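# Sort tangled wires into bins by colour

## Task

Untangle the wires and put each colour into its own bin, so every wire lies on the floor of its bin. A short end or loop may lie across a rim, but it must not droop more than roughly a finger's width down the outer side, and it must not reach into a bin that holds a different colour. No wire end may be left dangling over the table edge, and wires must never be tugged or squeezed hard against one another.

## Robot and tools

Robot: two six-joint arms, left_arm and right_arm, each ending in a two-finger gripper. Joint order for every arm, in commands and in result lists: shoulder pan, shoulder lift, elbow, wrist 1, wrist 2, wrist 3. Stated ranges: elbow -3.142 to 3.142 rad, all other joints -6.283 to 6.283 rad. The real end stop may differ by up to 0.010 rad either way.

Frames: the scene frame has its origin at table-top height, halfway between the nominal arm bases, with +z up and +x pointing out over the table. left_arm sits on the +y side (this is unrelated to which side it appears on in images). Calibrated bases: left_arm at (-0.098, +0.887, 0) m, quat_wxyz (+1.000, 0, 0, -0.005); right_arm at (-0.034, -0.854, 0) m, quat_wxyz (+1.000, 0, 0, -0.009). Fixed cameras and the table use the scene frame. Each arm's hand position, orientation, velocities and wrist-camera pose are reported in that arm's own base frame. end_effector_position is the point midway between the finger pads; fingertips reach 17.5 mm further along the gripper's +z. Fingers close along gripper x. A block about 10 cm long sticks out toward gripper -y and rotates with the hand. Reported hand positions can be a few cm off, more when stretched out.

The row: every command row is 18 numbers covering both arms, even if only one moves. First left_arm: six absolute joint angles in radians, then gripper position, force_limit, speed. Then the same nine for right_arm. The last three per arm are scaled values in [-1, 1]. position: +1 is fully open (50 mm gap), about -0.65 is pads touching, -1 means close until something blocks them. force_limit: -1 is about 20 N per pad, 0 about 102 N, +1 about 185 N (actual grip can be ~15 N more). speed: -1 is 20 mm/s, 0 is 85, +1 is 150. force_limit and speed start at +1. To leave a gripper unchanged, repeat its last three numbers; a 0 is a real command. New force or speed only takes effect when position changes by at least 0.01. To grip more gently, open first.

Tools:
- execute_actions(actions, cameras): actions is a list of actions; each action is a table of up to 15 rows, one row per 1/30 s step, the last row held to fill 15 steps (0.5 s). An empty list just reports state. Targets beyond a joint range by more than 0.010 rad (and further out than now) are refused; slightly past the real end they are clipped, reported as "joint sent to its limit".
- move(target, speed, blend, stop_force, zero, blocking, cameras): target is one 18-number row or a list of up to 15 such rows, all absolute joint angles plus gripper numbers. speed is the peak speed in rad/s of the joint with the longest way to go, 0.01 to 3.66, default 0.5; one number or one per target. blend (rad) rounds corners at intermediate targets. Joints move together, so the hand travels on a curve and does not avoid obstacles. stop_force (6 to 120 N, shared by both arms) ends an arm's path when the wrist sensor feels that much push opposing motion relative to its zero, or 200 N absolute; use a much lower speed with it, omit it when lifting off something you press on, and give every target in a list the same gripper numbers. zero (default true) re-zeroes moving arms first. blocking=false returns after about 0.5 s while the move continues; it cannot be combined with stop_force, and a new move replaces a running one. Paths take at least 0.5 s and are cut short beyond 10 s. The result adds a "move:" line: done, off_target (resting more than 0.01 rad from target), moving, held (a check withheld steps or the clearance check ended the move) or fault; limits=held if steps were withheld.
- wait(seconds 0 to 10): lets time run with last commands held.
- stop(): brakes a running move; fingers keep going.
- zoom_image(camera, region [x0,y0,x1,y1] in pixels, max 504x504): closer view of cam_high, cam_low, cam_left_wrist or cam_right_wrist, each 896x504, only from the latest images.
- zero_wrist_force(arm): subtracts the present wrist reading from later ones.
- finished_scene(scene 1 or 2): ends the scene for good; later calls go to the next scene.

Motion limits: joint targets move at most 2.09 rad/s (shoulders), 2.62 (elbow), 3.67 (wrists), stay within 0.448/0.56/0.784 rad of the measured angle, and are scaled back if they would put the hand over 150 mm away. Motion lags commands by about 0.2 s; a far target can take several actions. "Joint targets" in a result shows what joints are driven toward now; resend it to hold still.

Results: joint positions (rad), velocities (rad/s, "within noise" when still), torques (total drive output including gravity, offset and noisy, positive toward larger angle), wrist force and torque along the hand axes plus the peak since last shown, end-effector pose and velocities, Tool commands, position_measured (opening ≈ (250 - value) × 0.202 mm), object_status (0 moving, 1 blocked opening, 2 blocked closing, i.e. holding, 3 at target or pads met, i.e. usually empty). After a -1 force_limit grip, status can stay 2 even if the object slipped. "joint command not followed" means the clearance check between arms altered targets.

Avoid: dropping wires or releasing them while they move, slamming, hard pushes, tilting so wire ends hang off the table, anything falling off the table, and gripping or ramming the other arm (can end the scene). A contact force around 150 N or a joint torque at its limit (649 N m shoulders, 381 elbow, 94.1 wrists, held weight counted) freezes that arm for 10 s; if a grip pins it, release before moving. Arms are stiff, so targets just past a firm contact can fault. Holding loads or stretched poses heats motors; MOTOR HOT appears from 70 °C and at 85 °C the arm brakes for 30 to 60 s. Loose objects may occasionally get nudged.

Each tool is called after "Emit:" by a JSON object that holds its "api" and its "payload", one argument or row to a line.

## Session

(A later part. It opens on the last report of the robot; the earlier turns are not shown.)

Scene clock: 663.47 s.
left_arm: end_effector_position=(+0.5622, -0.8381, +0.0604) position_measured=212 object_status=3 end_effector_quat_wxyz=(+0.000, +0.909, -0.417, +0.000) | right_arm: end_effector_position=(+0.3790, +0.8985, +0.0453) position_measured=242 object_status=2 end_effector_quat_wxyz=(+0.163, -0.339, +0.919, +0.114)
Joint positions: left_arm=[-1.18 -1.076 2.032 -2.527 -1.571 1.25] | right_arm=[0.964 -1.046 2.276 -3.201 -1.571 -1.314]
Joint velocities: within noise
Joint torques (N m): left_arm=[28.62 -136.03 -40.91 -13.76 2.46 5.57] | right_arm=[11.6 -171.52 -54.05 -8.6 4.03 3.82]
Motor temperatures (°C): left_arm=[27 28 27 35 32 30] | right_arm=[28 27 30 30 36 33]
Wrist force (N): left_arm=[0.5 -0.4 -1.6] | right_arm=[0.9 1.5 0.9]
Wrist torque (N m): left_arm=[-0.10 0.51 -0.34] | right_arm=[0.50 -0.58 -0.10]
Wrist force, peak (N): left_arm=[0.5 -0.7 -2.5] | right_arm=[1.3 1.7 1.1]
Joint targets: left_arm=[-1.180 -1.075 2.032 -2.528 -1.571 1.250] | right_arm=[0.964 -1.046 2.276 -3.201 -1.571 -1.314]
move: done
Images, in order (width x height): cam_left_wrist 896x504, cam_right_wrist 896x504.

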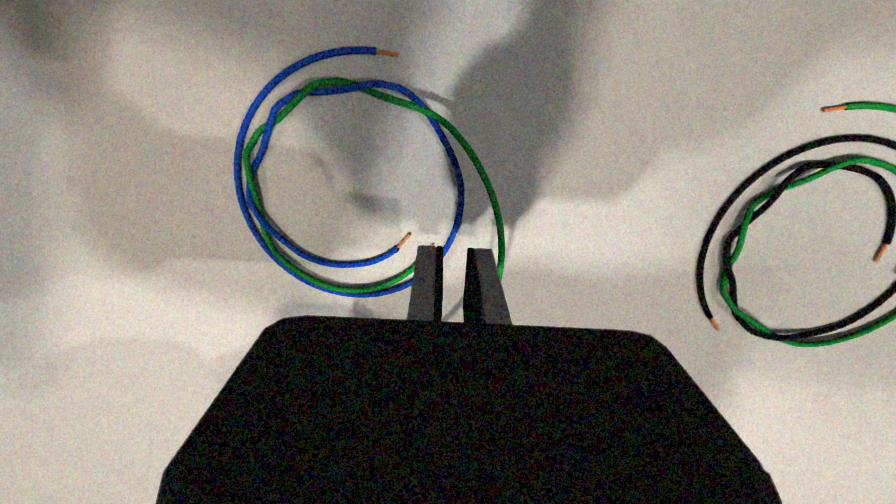

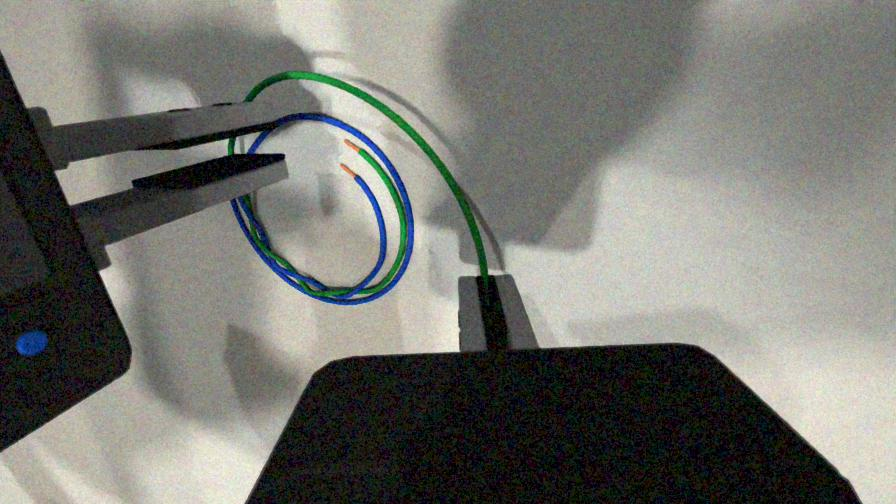

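Emit:
{"api": "move", "payload": {
  "target": [-1.1703,-1.0418,2.0376,-2.5666,-1.5708,1.2597,-0.40,-0.9,-1,0.9640,-1.0457,2.2758,-3.2009,-1.5708,-1.3136,-1,-0.9,-1],
  "speed": 0.03,
  "stop_force": 6,
  "cameras": ["cam_left_wrist"]
}}

Emit:
{"api": "zoom_image", "payload": {
  "camera": "cam_left_wrist",
  "region": [330, 150, 580, 330]
}}

Scene clock: 684.03 s.
left_arm: end_effector_position=(+0.5713, -0.8338, +0.0301) position_measured=212 object_status=3 end_effector_quat_wxyz=(+0.000, +0.909, -0.417, +0.000) | right_arm: end_effector_position=(+0.3790, +0.8985, +0.0453) position_measured=242 object_status=2 end_effector_quat_wxyz=(+0.163, -0.339, +0.919, +0.114)
Joint positions: left_arm=[-1.17 -1.042 2.038 -2.567 -1.571 1.26] | right_arm=[0.964 -1.046 2.276 -3.201 -1.571 -1.314]
Joint velocities: within noise
Joint torques (N m): left_arm=[24.3 -136.46 -45.63 -12.63 3.18 4.81] | right_arm=[6.85 -169.93 -48.75 -7.1 3.3 4.3]
Motor temperatures (°C): left_arm=[27 28 27 35 32 30] | right_arm=[28 27 30 30 36 33]
Wrist force (N): left_arm=[0.7 -0.2 -2.0] | right_arm=[0.6 1.7 0.5]
Wrist torque (N m): left_arm=[-0.06 0.45 -0.35] | right_arm=[0.51 -0.53 -0.11]
Wrist force, peak (N): left_arm=[0.7 -0.4 -2.4] | right_arm=[0.5 2.2 1.0]
Joint targets: left_arm=[-1.170 -1.042 2.038 -2.567 -1.571 1.260] | right_arm=[0.964 -1.046 2.276 -3.201 -1.571 -1.314]
move: done
Images, in order (width x height): cam_left_wrist 896x504.

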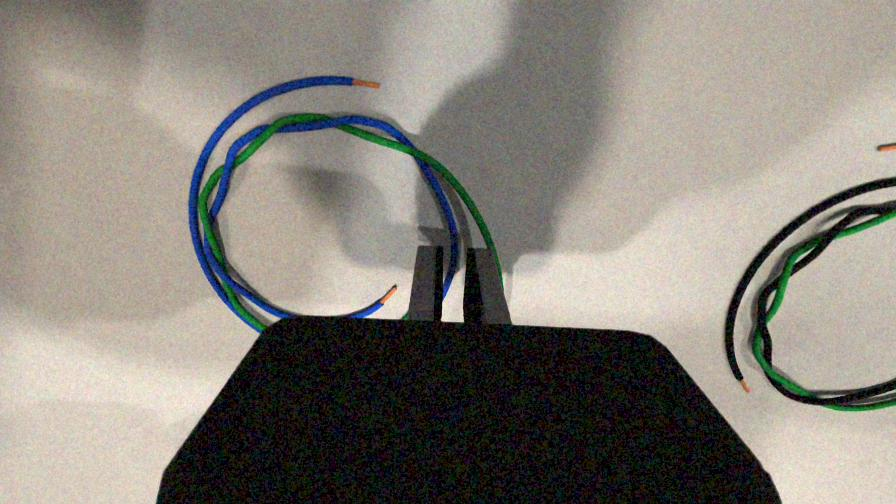

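Scaled by 2.016 from the camera's 896x504 image, which has a finer 1280x720 frame.

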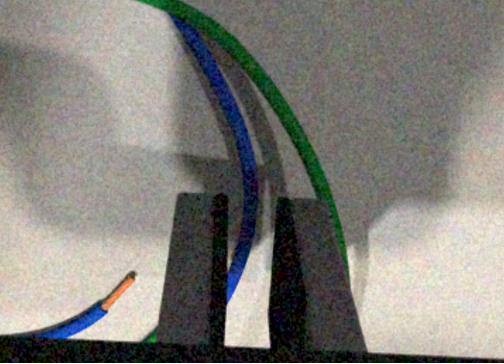

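Emit:
{"api": "move", "payload": {
  "target": [-1.1703,-1.0303,2.0400,-2.5805,-1.5708,1.2597,-0.40,-0.9,-1,0.9640,-1.0457,2.2758,-3.2009,-1.5708,-1.3136,-1,-0.9,-1],
  "speed": 0.015,
  "stop_force": 6,
  "cameras": []
}}

Emit:
{"api": "move", "payload": {
  "target": [-1.1703,-1.0303,2.0400,-2.5805,-1.5708,1.2597,-1,-0.9,-1,0.9640,-1.0457,2.2758,-3.2009,-1.5708,-1.3136,-1,-0.9,-1],
  "speed": 0.015,
  "cameras": ["cam_left_wrist"]
}}

Emit:
{"api": "zoom_image", "payload": {
  "camera": "cam_left_wrist",
  "region": [330, 150, 580, 330]
}}

Scene clock: 699.63 s.
left_arm: end_effector_position=(+0.5713, -0.8338, +0.0207) position_measured=212 object_status=3 end_effector_quat_wxyz=(+0.000, +0.909, -0.417, +0.000) | right_arm: end_effector_position=(+0.3790, +0.8985, +0.0453) position_measured=242 object_status=2 end_effector_quat_wxyz=(+0.163, -0.339, +0.919, +0.114)
Joint positions: left_arm=[-1.17 -1.031 2.04 -2.579 -1.571 1.26] | right_arm=[0.964 -1.046 2.276 -3.201 -1.571 -1.314]
Joint velocities: within noise
Joint torques (N m): left_arm=[23.39 -190.91 -65.81 -2.81 3.29 5.29] | right_arm=[9.47 -170.46 -42.87 -8.19 3.69 3.48]
Motor temperatures (°C): left_arm=[27 28 27 35 32 30] | right_arm=[28 27 30 30 36 33]
Wrist force (N): left_arm=[0.9 2.1 -8.6] | right_arm=[0.7 1.7 0.9]
Wrist torque (N m): left_arm=[-0.02 0.59 -0.32] | right_arm=[0.54 -0.55 -0.11]
Wrist force, peak (N): left_arm=[-0.4 0.7 -17.3] | right_arm=[0.6 2.1 0.9]
Joint targets: left_arm=[-1.170 -1.031 2.040 -2.579 -1.571 1.260] | right_arm=[0.964 -1.046 2.276 -3.201 -1.571 -1.314]
move: contact (left_arm)
No camera images: "cameras" was empty.

Scene clock: 700.33 s.
left_arm: end_effector_position=(+0.5714, -0.8340, +0.0200) position_measured=251 object_status=3 end_effector_quat_wxyz=(+0.000, +0.909, -0.417, +0.000) | right_arm: end_effector_position=(+0.3790, +0.8985, +0.0453) position_measured=242 object_status=2 end_effector_quat_wxyz=(+0.163, -0.339, +0.919, +0.114)
Joint positions: left_arm=[-1.17 -1.031 2.04 -2.58 -1.571 1.26] | right_arm=[0.964 -1.046 2.276 -3.201 -1.571 -1.314]
Joint velocities: within noise
Joint torques (N m): left_arm=[24.11 -85.45 -21.1 -6.3 2.24 5.18] | right_arm=[8.38 -173.47 -40.76 -7.69 3.22 3.22]
Motor temperatures (°C): left_arm=[27 28 27 35 32 30] | right_arm=[28 27 30 30 36 33]
Wrist force (N): left_arm=[-1.9 -4.7 -58.9] | right_arm=[0.8 1.6 1.0]
Wrist torque (N m): left_arm=[-0.06 0.49 -0.35] | right_arm=[0.51 -0.57 -0.10]
Wrist force, peak (N): left_arm=[-1.9 -4.7 -58.9] | right_arm=[0.8 2.4 0.4]
Joint targets: left_arm=[-1.170 -1.030 2.040 -2.580 -1.571 1.260] | right_arm=[0.964 -1.046 2.276 -3.201 -1.571 -1.314]
move: done
Images, in order (width x height): cam_left_wrist 896x504.

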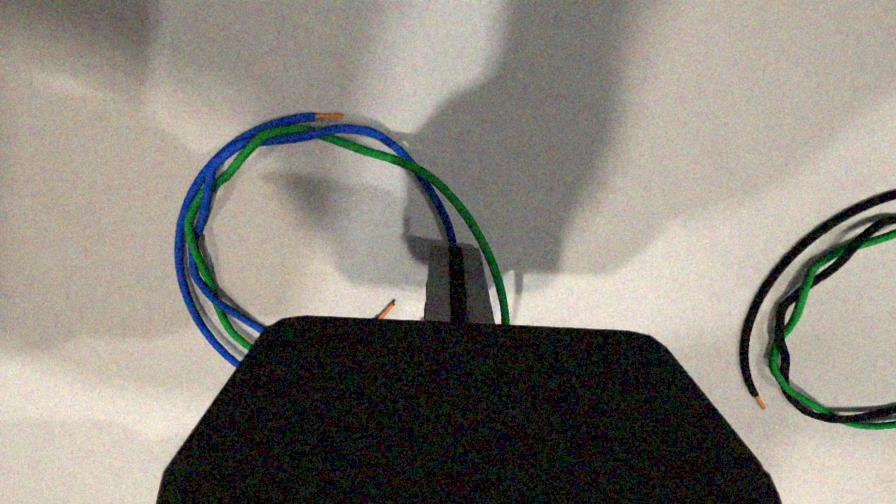

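Scaled by 2.016 from the camera's 896x504 image, which has a finer 1280x720 frame.

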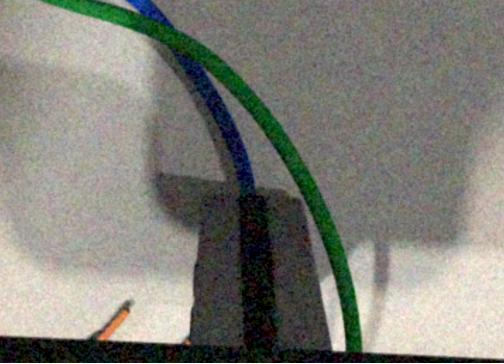

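Emit:
{"api": "move", "payload": {
  "target": [
    [-1.1703,-1.0353,2.0390,-2.5745,-1.5708,1.2597,-1,-0.9,-1,0.9640,-1.0457,2.2758,-3.2009,-1.5708,-1.3136,-1,-0.9,-1],
    [-1.1703,-1.0353,2.0390,-2.5745,-1.5708,1.2597,-0.4,-0.9,-1,0.9640,-1.0457,2.2758,-3.2009,-1.5708,-1.3136,-1,-0.9,-1]
  ],
  "speed": 0.015,
  "cameras": ["cam_left_wrist"]
}}

Emit:
{"api": "zoom_image", "payload": {
  "camera": "cam_left_wrist",
  "region": [330, 150, 580, 330]
}}

Scene clock: 709.47 s.
left_arm: end_effector_position=(+0.5713, -0.8339, +0.0242) position_measured=212 object_status=3 end_effector_quat_wxyz=(+0.000, +0.909, -0.417, +0.000) | right_arm: end_effector_position=(+0.3790, +0.8985, +0.0453) position_measured=242 object_status=2 end_effector_quat_wxyz=(+0.163, -0.339, +0.919, +0.114)
Joint positions: left_arm=[-1.17 -1.035 2.039 -2.574 -1.571 1.26] | right_arm=[0.964 -1.046 2.276 -3.201 -1.571 -1.314]
Joint velocities: within noise
Joint torques (N m): left_arm=[8.34 -199.97 -79.14 -3.79 2.27 4.6] | right_arm=[9.06 -171.23 -38.48 -8.82 2.91 3.17]
Motor temperatures (°C): left_arm=[27 28 27 35 32 30] | right_arm=[28 27 30 30 36 33]
Wrist force (N): left_arm=[0.2 -0.7 -2.1] | right_arm=[0.9 1.7 0.8]
Wrist torque (N m): left_arm=[-0.16 0.53 -0.35] | right_arm=[0.53 -0.59 -0.10]
Wrist force, peak (N): left_arm=[1.9 -3.2 -80.3] | right_arm=[0.8 2.2 0.9]
Joint targets: left_arm=[-1.170 -1.035 2.039 -2.575 -1.571 1.260] | right_arm=[0.964 -1.046 2.276 -3.201 -1.571 -1.314]
move: done
Images, in order (width x height): cam_left_wrist 896x504.

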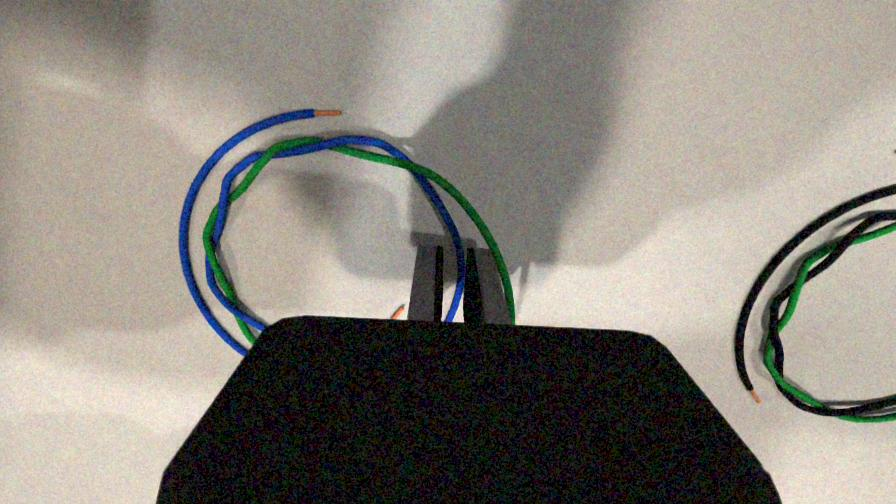

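Scaled by 2.016 from the camera's 896x504 image, which has a finer 1280x720 frame.

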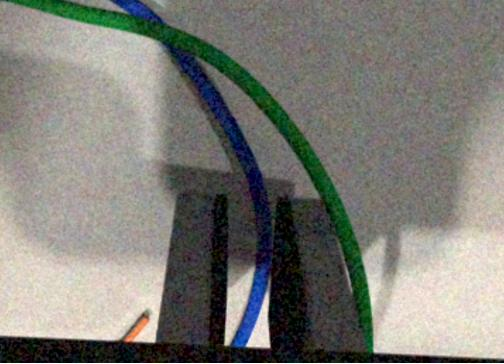

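Emit:
{"api": "move", "payload": {
  "target": [
    [-1.1675,-1.0353,2.0379,-2.5734,-1.5708,1.2625,-0.40,-0.9,-1,0.9640,-1.0457,2.2758,-3.2009,-1.5708,-1.3136,-1,-0.9,-1],
    [-1.1675,-1.0320,2.0385,-2.5773,-1.5708,1.2625,-0.40,-0.9,-1,0.9640,-1.0457,2.2758,-3.2009,-1.5708,-1.3136,-1,-0.9,-1],
    [-1.1675,-1.0287,2.0392,-2.5813,-1.5708,1.2625,-0.40,-0.9,-1,0.9640,-1.0457,2.2758,-3.2009,-1.5708,-1.3136,-1,-0.9,-1]
  ],
  "speed": [0.02,0.01,0.01],
  "stop_force": 6,
  "cameras": ["cam_left_wrist"]
}}

Emit:
{"api": "zoom_image", "payload": {
  "camera": "cam_left_wrist",
  "region": [330, 150, 580, 330]
}}

Scene clock: 740.10 s.
left_arm: end_effector_position=(+0.5740, -0.8330, +0.0202) position_measured=212 object_status=3 end_effector_quat_wxyz=(+0.000, +0.909, -0.417, +0.000) | right_arm: end_effector_position=(+0.3790, +0.8985, +0.0453) position_measured=242 object_status=2 end_effector_quat_wxyz=(+0.163, -0.339, +0.919, +0.114)
Joint positions: left_arm=[-1.168 -1.03 2.039 -2.579 -1.571 1.262] | right_arm=[0.964 -1.046 2.276 -3.201 -1.571 -1.314]
Joint velocities: within noise
Joint torques (N m): left_arm=[17.57 -194.16 -69.18 -3.62 2.93 4.82] | right_arm=[-0.24 -168.49 -33.68 -9.95 3.36 2.68]
Motor temperatures (°C): left_arm=[27 28 27 35 32 30] | right_arm=[28 27 30 30 36 33]
Wrist force (N): left_arm=[2.3 0.6 -6.7] | right_arm=[1.0 1.7 0.3]
Wrist torque (N m): left_arm=[-0.07 0.55 -0.35] | right_arm=[0.55 -0.62 -0.11]
Wrist force, peak (N): left_arm=[4.2 -0.2 -10.8] | right_arm=[0.7 2.1 0.9]
Joint targets: left_arm=[-1.168 -1.030 2.039 -2.579 -1.571 1.262] | right_arm=[0.964 -1.046 2.276 -3.201 -1.571 -1.314]
move: contact (left_arm); path passed 2 of 3 targets
Images, in order (width x height): cam_left_wrist 896x504.

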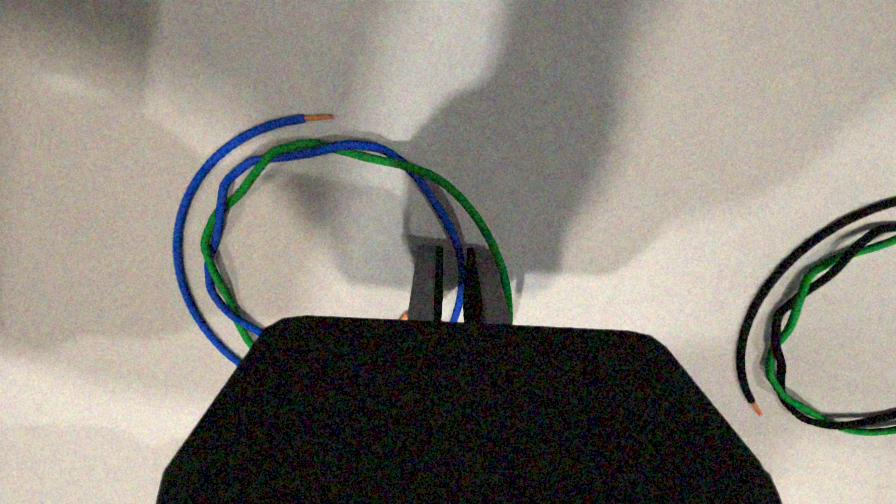

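Scaled by 2.016 from the camera's 896x504 image, which has a finer 1280x720 frame.

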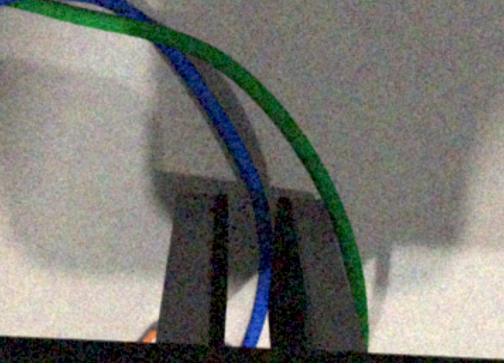

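Emit:
{"api": "move", "payload": {
  "target": [
    [-1.1675,-1.0422,2.0360,-2.5646,-1.5708,1.2625,-0.40,-0.9,-1,0.9640,-1.0457,2.2758,-3.2009,-1.5708,-1.3136,-1,-0.9,-1],
    [-1.1601,-1.0433,2.0409,-2.5684,-1.5708,0.9399,-0.40,-0.9,-1,0.9640,-1.0457,2.2758,-3.2009,-1.5708,-1.3136,-1,-0.9,-1]
  ],
  "speed": [0.02,0.06],
  "cameras": ["cam_left_wrist","cam_right_wrist"]
}}

Emit:
{"api": "zoom_image", "payload": {
  "camera": "cam_left_wrist",
  "region": [330, 150, 580, 330]
}}

Scene clock: 765.30 s.
left_arm: end_effector_position=(+0.5789, -0.8260, +0.0301) position_measured=212 object_status=3 end_effector_quat_wxyz=(+0.000, +0.965, -0.262, +0.000) | right_arm: end_effector_position=(+0.3790, +0.8985, +0.0453) position_measured=242 object_status=2 end_effector_quat_wxyz=(+0.163, -0.339, +0.919, +0.114)
Joint positions: left_arm=[-1.16 -1.043 2.041 -2.568 -1.571 0.94] | right_arm=[0.964 -1.046 2.276 -3.201 -1.571 -1.314]
Joint velocities: within noise
Joint torques (N m): left_arm=[27.17 -197.05 -38.45 -12.7 0.53 -6.68] | right_arm=[-3.56 -169.19 -36.05 -11.52 3.19 3.36]
Motor temperatures (°C): left_arm=[27 28 27 35 32 30] | right_arm=[28 27 30 30 36 33]
Wrist force (N): left_arm=[-0.1 -0.2 -1.8] | right_arm=[0.5 1.5 0.8]
Wrist torque (N m): left_arm=[-0.07 0.59 -0.34] | right_arm=[0.49 -0.53 -0.11]
Wrist force, peak (N): left_arm=[2.8 -0.2 -7.3] | right_arm=[1.3 2.0 0.8]
Joint targets: left_arm=[-1.160 -1.043 2.041 -2.568 -1.571 0.940] | right_arm=[0.964 -1.046 2.276 -3.201 -1.571 -1.314]
move: done
Images, in order (width x height): cam_left_wrist 896x504, cam_right_wrist 896x504.

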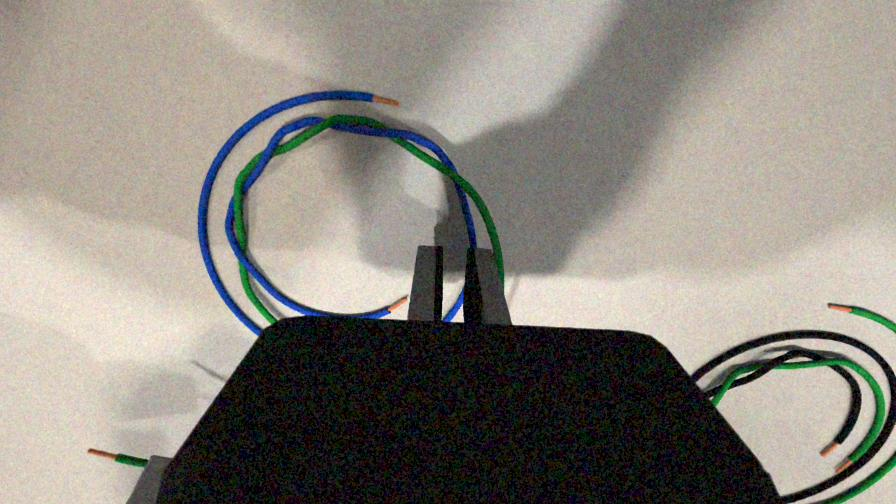

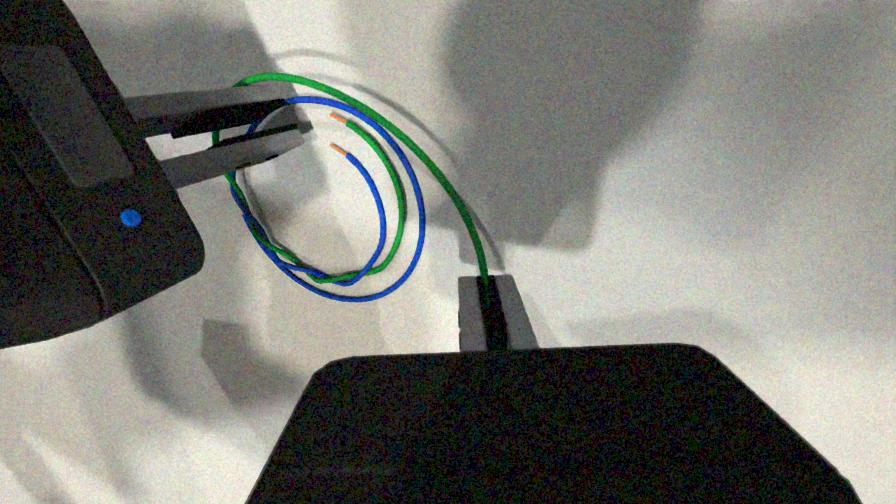

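Scaled by 2.016 from the camera's 896x504 image, which has a finer 1280x720 frame.

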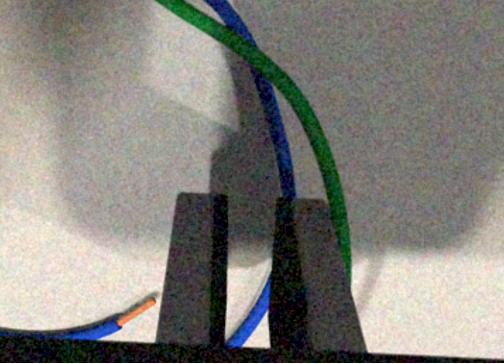

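Emit:
{"api": "move", "payload": {
  "target": [-1.1601,-1.0552,2.0389,-2.5545,-1.5708,0.9399,-0.40,-0.9,-1,0.8940,-1.0585,2.3117,-3.2240,-1.5708,-1.3836,-1,-0.9,-1],
  "speed": 0.03,
  "stop_force": 8,
  "cameras": ["cam_left_wrist","cam_right_wrist"]
}}

Scene clock: 798.80 s.
left_arm: end_effector_position=(+0.5787, -0.8256, +0.0408) position_measured=212 object_status=3 end_effector_quat_wxyz=(+0.000, +0.965, -0.262, +0.000) | right_arm: end_effector_position=(+0.4250, +0.8499, +0.0454) position_measured=242 object_status=2 end_effector_quat_wxyz=(+0.170, -0.339, +0.920, +0.102)
Joint positions: left_arm=[-1.16 -1.055 2.039 -2.554 -1.571 0.94] | right_arm=[0.894 -1.059 2.312 -3.224 -1.571 -1.384]
Joint velocities: within noise
Joint torques (N m): left_arm=[22.58 -196.22 -76.59 -3.95 -0.76 -6.3] | right_arm=[-22.52 -175.87 -29.28 -14.93 4.17 -7.18]
Motor temperatures (°C): left_arm=[27 28 27 35 32 30] | right_arm=[28 27 30 30 36 33]
Wrist force (N): left_arm=[0.4 -0.5 -1.8] | right_arm=[1.0 1.4 0.7]
Wrist torque (N m): left_arm=[-0.09 0.51 -0.33] | right_arm=[0.51 -0.61 -0.11]
Wrist force, peak (N): left_arm=[0.0 -0.4 -2.4] | right_arm=[0.8 2.1 1.1]
Joint targets: left_arm=[-1.160 -1.055 2.039 -2.554 -1.571 0.940] | right_arm=[0.894 -1.058 2.312 -3.224 -1.571 -1.384]
move: done
Images, in order (width x height): cam_left_wrist 896x504, cam_right_wrist 896x504.

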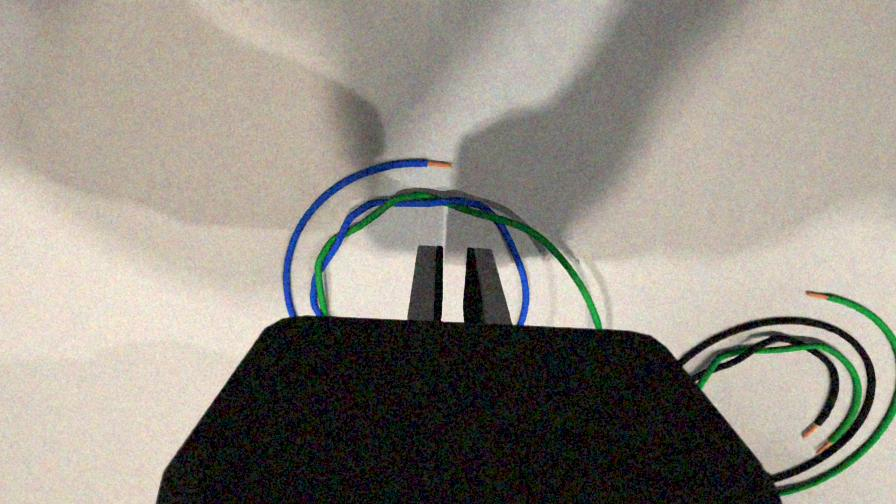

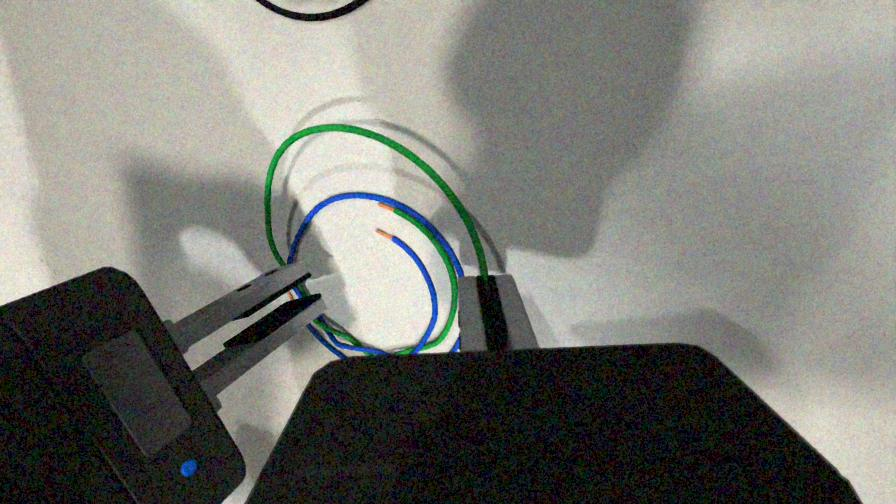

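Emit:
{"api": "move", "payload": {
  "target": [
    [-1.1601,-1.08,2.0319,-2.5227,-1.5708,0.9399,-0.40,-0.9,-1,0.8940,-1.0585,2.3117,-3.2240,-1.5708,-1.3836,-1,-0.9,-1],
    [-1.1537,-1.0531,1.9883,-2.5060,-1.5708,0.9463,-0.40,-0.9,-1,0.8940,-1.0585,2.3117,-3.2240,-1.5708,-1.3836,-1,-0.9,-1]
  ],
  "speed": [0.04,0.04],
  "cameras": ["cam_left_wrist","cam_right_wrist"]
}}

Emit:
{"api": "zoom_image", "payload": {
  "camera": "cam_left_wrist",
  "region": [280, 150, 580, 330]
}}

Scene clock: 820.33 s.
left_arm: end_effector_position=(+0.5962, -0.8496, +0.0602) position_measured=212 object_status=3 end_effector_quat_wxyz=(+0.000, +0.965, -0.262, +0.000) | right_arm: end_effector_position=(+0.4250, +0.8499, +0.0454) position_measured=242 object_status=2 end_effector_quat_wxyz=(+0.170, -0.339, +0.919, +0.102)
Joint positions: left_arm=[-1.154 -1.053 1.989 -2.506 -1.571 0.946] | right_arm=[0.894 -1.059 2.312 -3.224 -1.571 -1.384]
Joint velocities: within noise
Joint torques (N m): left_arm=[29.62 -134.35 -83.53 -2 -2.82 4.94] | right_arm=[-23.4 -163.45 -58.36 -12.93 2.93 -7.52]
Motor temperatures (°C): left_arm=[27 28 27 35 32 30] | right_arm=[28 27 30 30 36 33]
Wrist force (N): left_arm=[0.3 -0.6 -2.2] | right_arm=[1.4 1.8 1.2]
Wrist torque (N m): left_arm=[-0.08 0.55 -0.32] | right_arm=[0.59 -0.66 -0.10]
Wrist force, peak (N): left_arm=[0.0 -0.5 -2.4] | right_arm=[1.4 1.8 1.2]
Joint targets: left_arm=[-1.154 -1.053 1.988 -2.506 -1.571 0.946] | right_arm=[0.894 -1.058 2.312 -3.224 -1.571 -1.384]
move: done
Images, in order (width x height): cam_left_wrist 896x504, cam_right_wrist 896x504.

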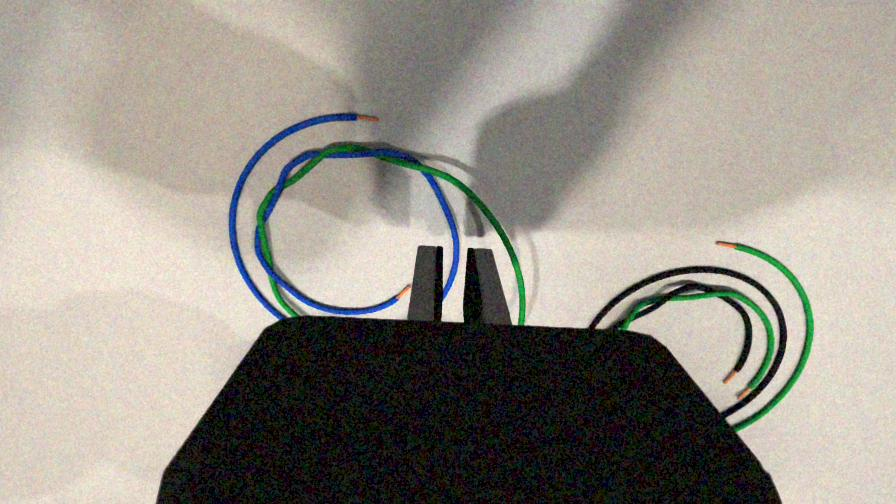

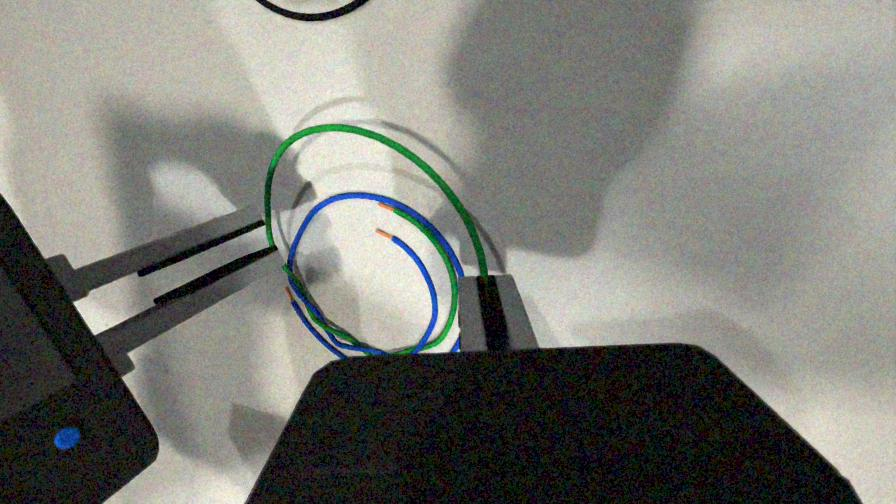

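Scaled by 1.680 from the camera's 896x504 image, which has a finer 1280x720 frame.

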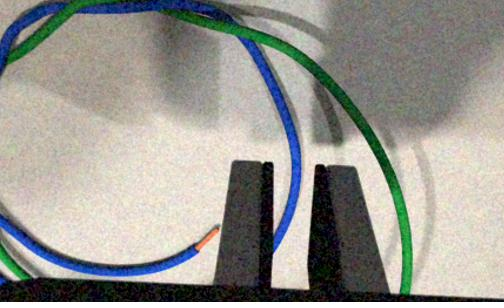

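Emit:
{"api": "move", "payload": {
  "target": [
    [-1.1532,-1.0213,1.9945,-2.5440,-1.5708,0.9468,-0.40,-0.9,-1,0.8940,-1.0585,2.3117,-3.2240,-1.5708,-1.3836,-1,-0.9,-1],
    [-1.1532,-1.0090,1.9971,-2.5589,-1.5708,0.9468,-0.40,-0.9,-1,0.8940,-1.0585,2.3117,-3.2240,-1.5708,-1.3836,-1,-0.9,-1]
  ],
  "speed": [0.03,0.012],
  "stop_force": 6,
  "cameras": ["cam_left_wrist"]
}}

Emit:
{"api": "zoom_image", "payload": {
  "camera": "cam_left_wrist",
  "region": [280, 150, 580, 330]
}}

Scene clock: 842.23 s.
left_arm: end_effector_position=(+0.5972, -0.8503, +0.0186) position_measured=212 object_status=3 end_effector_quat_wxyz=(+0.000, +0.965, -0.262, +0.000) | right_arm: end_effector_position=(+0.4250, +0.8499, +0.0454) position_measured=242 object_status=2 end_effector_quat_wxyz=(+0.170, -0.339, +0.919, +0.102)
Joint positions: left_arm=[-1.153 -1.009 1.997 -2.559 -1.571 0.947] | right_arm=[0.894 -1.059 2.312 -3.224 -1.571 -1.384]
Joint velocities: within noise
Joint torques (N m): left_arm=[24.9 -146.2 -47.78 -12.85 -2.9 5] | right_arm=[-20.08 -160.35 -49.08 -9.31 3.56 -7.67]
Motor temperatures (°C): left_arm=[27 28 27 35 32 30] | right_arm=[28 27 30 30 36 33]
Wrist force (N): left_arm=[0.2 -0.7 -2.7] | right_arm=[0.9 1.6 0.7]
Wrist torque (N m): left_arm=[-0.12 0.58 -0.34] | right_arm=[0.55 -0.59 -0.09]
Wrist force, peak (N): left_arm=[0.0 -0.1 -4.7] | right_arm=[0.9 2.2 1.2]
Joint targets: left_arm=[-1.153 -1.009 1.997 -2.559 -1.571 0.947] | right_arm=[0.894 -1.058 2.312 -3.224 -1.571 -1.384]
move: done
Images, in order (width x height): cam_left_wrist 896x504.

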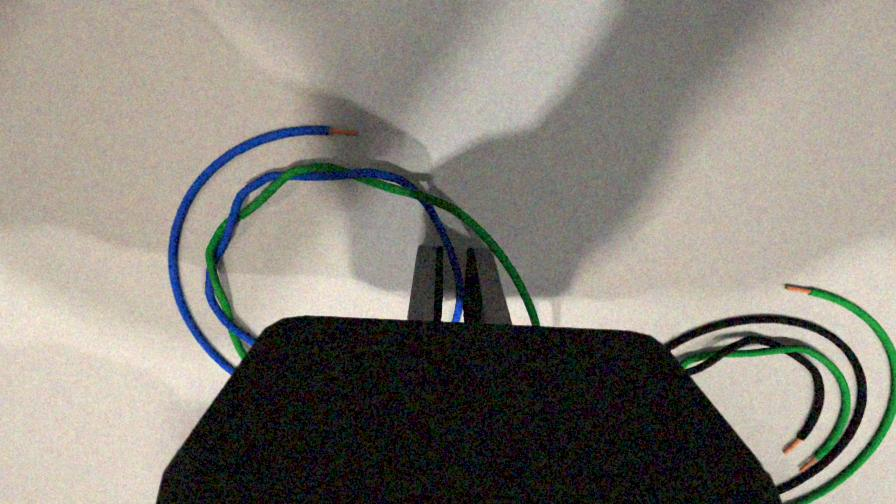

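Scaled by 1.680 from the camera's 896x504 image, which has a finer 1280x720 frame.

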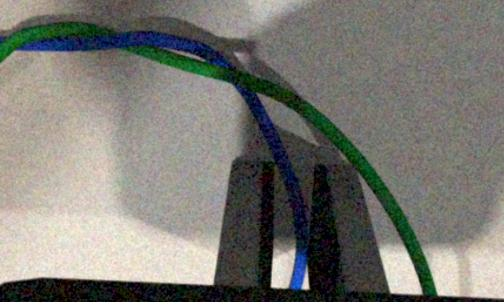

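Emit:
{"api": "move", "payload": {
  "target": [-1.1532,-1.0090,1.9971,-2.5589,-1.5708,0.9468,-1,-0.9,-1,0.8940,-1.0585,2.3117,-3.2240,-1.5708,-1.3836,-1,-0.9,-1],
  "speed": 0.015,
  "cameras": ["cam_left_wrist"]
}}

Emit:
{"api": "zoom_image", "payload": {
  "camera": "cam_left_wrist",
  "region": [280, 150, 580, 330]
}}

Scene clock: 848.73 s.
left_arm: end_effector_position=(+0.5972, -0.8503, +0.0186) position_measured=242 object_status=2 end_effector_quat_wxyz=(+0.000, +0.965, -0.262, +0.000) | right_arm: end_effector_position=(+0.4250, +0.8499, +0.0454) position_measured=242 object_status=2 end_effector_quat_wxyz=(+0.170, -0.339, +0.919, +0.102)
Joint positions: left_arm=[-1.153 -1.009 1.997 -2.559 -1.571 0.947] | right_arm=[0.894 -1.059 2.312 -3.224 -1.571 -1.384]
Joint velocities: within noise
Joint torques (N m): left_arm=[23.81 -144.06 -72.88 -7.02 -3.01 5.04] | right_arm=[-12.37 -153.43 -43.2 -7.74 3.86 -7.06]
Motor temperatures (°C): left_arm=[27 28 27 35 32 30] | right_arm=[28 27 30 30 36 33]
Wrist force (N): left_arm=[0.2 -0.7 -1.7] | right_arm=[1.2 1.3 1.2]
Wrist torque (N m): left_arm=[-0.11 0.56 -0.34] | right_arm=[0.49 -0.63 -0.11]
Wrist force, peak (N): left_arm=[0.9 -0.4 -4.1] | right_arm=[1.1 2.2 1.2]
Joint targets: left_arm=[-1.153 -1.009 1.997 -2.559 -1.571 0.947] | right_arm=[0.894 -1.058 2.312 -3.224 -1.571 -1.384]
move: done
Images, in order (width x height): cam_left_wrist 896x504.

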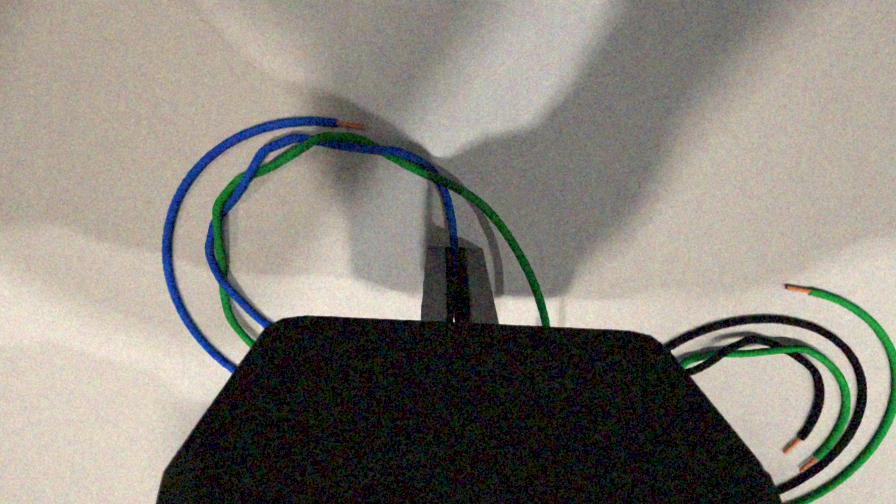

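Scaled by 1.680 from the camera's 896x504 image, which has a finer 1280x720 frame.

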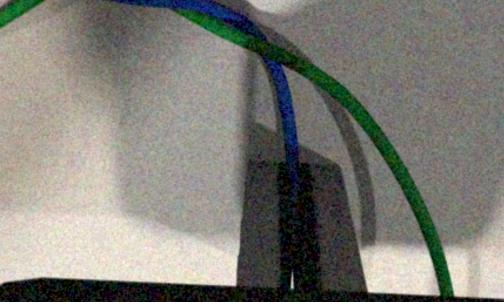

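Emit:
{"api": "move", "payload": {
  "target": [-1.1532,-1.0726,1.9808,-2.4790,-1.5708,0.9468,-1,-0.9,-1,0.8940,-1.1461,2.3003,-3.1250,-1.5708,-1.3836,-1,-0.9,-1],
  "speed": 0.03,
  "stop_force": 6,
  "cameras": ["cam_left_wrist","cam_right_wrist"]
}}

Scene clock: 865.13 s.
left_arm: end_effector_position=(+0.5972, -0.8504, +0.0802) position_measured=242 object_status=2 end_effector_quat_wxyz=(+0.000, +0.965, -0.262, +0.000) | right_arm: end_effector_position=(+0.4250, +0.8499, +0.1053) position_measured=242 object_status=2 end_effector_quat_wxyz=(+0.170, -0.339, +0.919, +0.102)
Joint positions: left_arm=[-1.153 -1.073 1.981 -2.479 -1.571 0.947] | right_arm=[0.894 -1.146 2.3 -3.125 -1.571 -1.384]
Joint velocities: within noise
Joint torques (N m): left_arm=[17.92 -201.78 -83.24 -3.53 -3.35 4.29] | right_arm=[-12.37 -161.98 -67.68 -6.9 3.78 -6.33]
Motor temperatures (°C): left_arm=[27 28 27 35 32 30] | right_arm=[28 27 30 30 36 33]
Wrist force (N): left_arm=[0.3 -1.1 -1.5] | right_arm=[1.0 1.9 1.0]
Wrist torque (N m): left_arm=[-0.17 0.56 -0.31] | right_arm=[0.59 -0.61 -0.08]
Wrist force, peak (N): left_arm=[0.7 -0.4 -2.6] | right_arm=[1.3 2.4 0.7]
Joint targets: left_arm=[-1.153 -1.073 1.981 -2.479 -1.571 0.947] | right_arm=[0.894 -1.146 2.300 -3.125 -1.571 -1.384]
move: done
Images, in order (width x height): cam_left_wrist 896x504, cam_right_wrist 896x504.

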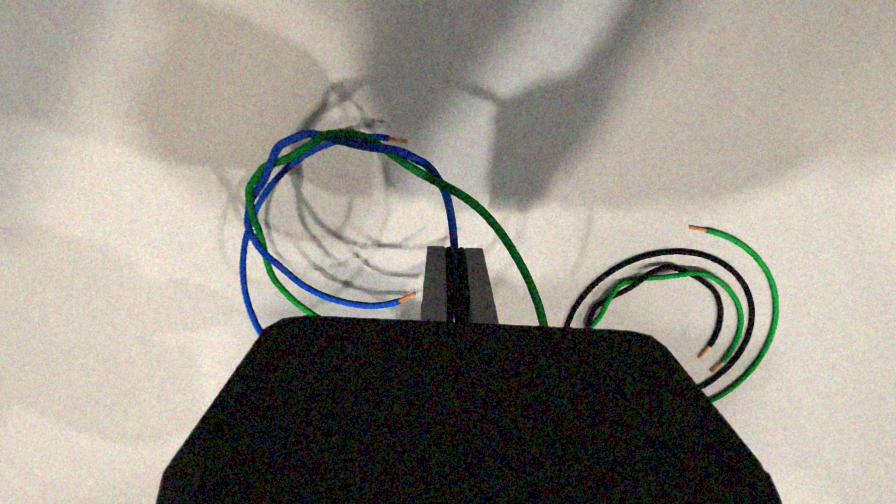

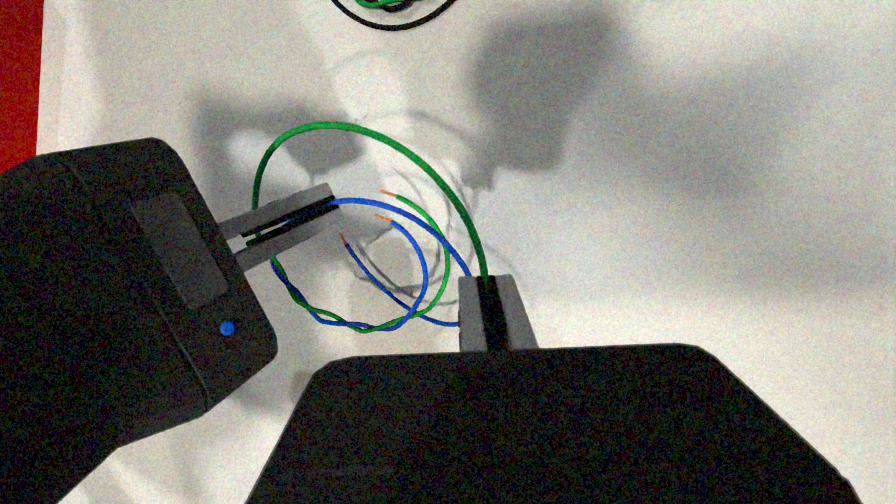

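Emit:
{"api": "move", "payload": {
  "target": [-1.1532,-1.0726,1.9808,-2.4790,-1.5708,0.9468,-1,-0.9,-1,0.7732,-1.2184,2.4408,-3.1932,-1.5708,-1.5044,-1,-0.9,-1],
  "speed": 0.03,
  "stop_force": 6,
  "cameras": ["cam_left_wrist","cam_right_wrist"]
}}

Scene clock: 884.87 s.
left_arm: end_effector_position=(+0.5972, -0.8503, +0.0802) position_measured=242 object_status=2 end_effector_quat_wxyz=(+0.000, +0.965, -0.262, +0.000) | right_arm: end_effector_position=(+0.4500, +0.7200, +0.1104) position_measured=242 object_status=2 end_effector_quat_wxyz=(+0.181, -0.339, +0.920, +0.081)
Joint positions: left_arm=[-1.153 -1.073 1.981 -2.479 -1.571 0.947] | right_arm=[0.773 -1.218 2.441 -3.193 -1.571 -1.504]
Joint velocities: within noise
Joint torques (N m): left_arm=[9.14 -187.65 -58.5 -12.09 -2.71 4.48] | right_arm=[-28.13 -147.17 -32.87 -13.94 3.66 -7.21]
Motor temperatures (°C): left_arm=[27 28 27 35 32 30] | right_arm=[28 27 30 30 36 33]
Wrist force (N): left_arm=[1.0 0.3 -2.2] | right_arm=[0.0 2.8 1.6]
Wrist torque (N m): left_arm=[-0.09 0.49 -0.29] | right_arm=[0.65 -0.63 -0.08]
Wrist force, peak (N): left_arm=[0.6 -0.2 -2.4] | right_arm=[0.2 2.8 2.0]
Joint targets: left_arm=[-1.153 -1.073 1.981 -2.479 -1.571 0.947] | right_arm=[0.773 -1.218 2.441 -3.193 -1.571 -1.504]
move: done
Images, in order (width x height): cam_left_wrist 896x504, cam_right_wrist 896x504.

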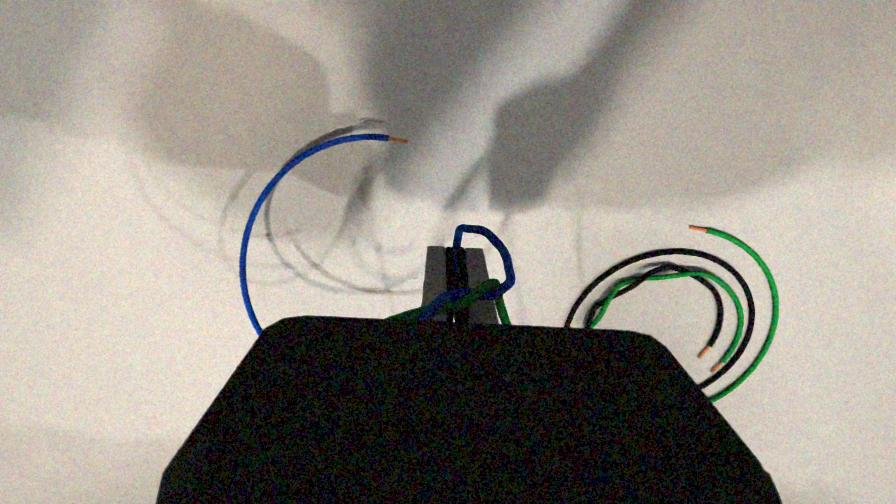

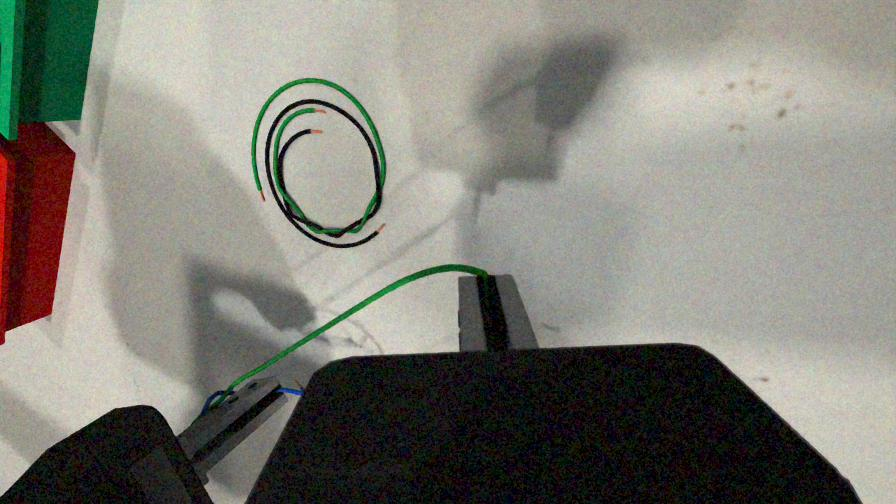

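Emit:
{"api": "move", "payload": {
  "target": [-1.1532,-1.0726,1.9808,-2.4790,-1.5708,2.85,-1,-0.9,-1,0.7732,-1.2184,2.4408,-3.1932,-1.5708,-1.5044,-1,-0.9,-1],
  "speed": 0.2,
  "cameras": ["cam_left_wrist","cam_right_wrist"]
}}

Scene clock: 919.83 s.
left_arm: end_effector_position=(+0.5972, -0.8503, +0.0802) position_measured=242 object_status=2 end_effector_quat_wxyz=(+0.000, -0.347, +0.938, +0.000) | right_arm: end_effector_position=(+0.4500, +0.7200, +0.1104) position_measured=242 object_status=2 end_effector_quat_wxyz=(+0.181, -0.339, +0.919, +0.081)
Joint positions: left_arm=[-1.153 -1.073 1.981 -2.479 -1.571 2.85] | right_arm=[0.773 -1.218 2.441 -3.193 -1.571 -1.504]
Joint velocities: within noise
Joint torques (N m): left_arm=[-5.18 -171.81 -69.51 -9.58 -2.14 4.98] | right_arm=[-19.6 -123.39 -57.16 -7.88 3.73 -6.39]
Motor temperatures (°C): left_arm=[27 28 27 35 32 30] | right_arm=[28 27 30 30 36 33]
Wrist force (N): left_arm=[0.1 -0.5 -1.3] | right_arm=[1.1 1.9 1.2]
Wrist torque (N m): left_arm=[-0.06 0.56 -0.32] | right_arm=[0.63 -0.61 -0.06]
Wrist force, peak (N): left_arm=[0.1 -0.8 -2.5] | right_arm=[0.2 3.0 2.4]
Joint targets: left_arm=[-1.153 -1.073 1.981 -2.479 -1.571 2.850] | right_arm=[0.773 -1.218 2.441 -3.193 -1.571 -1.504]
move: done
Images, in order (width x height): cam_left_wrist 896x504, cam_right_wrist 896x504.

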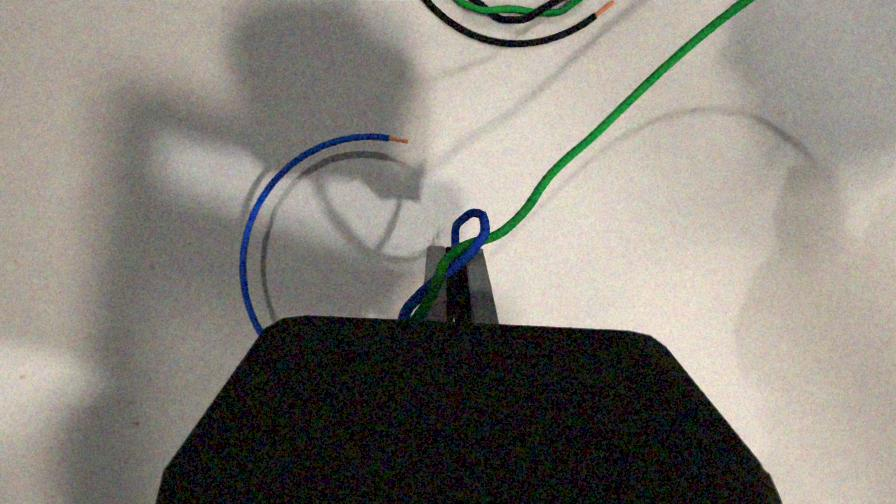

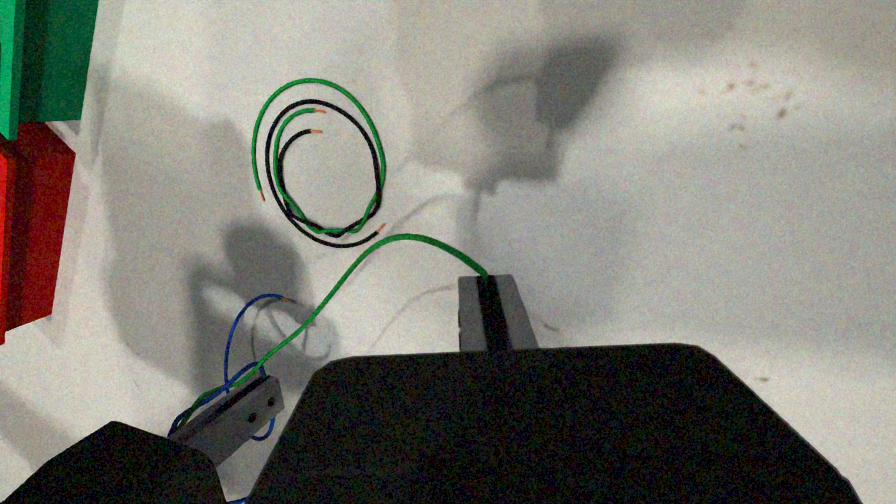

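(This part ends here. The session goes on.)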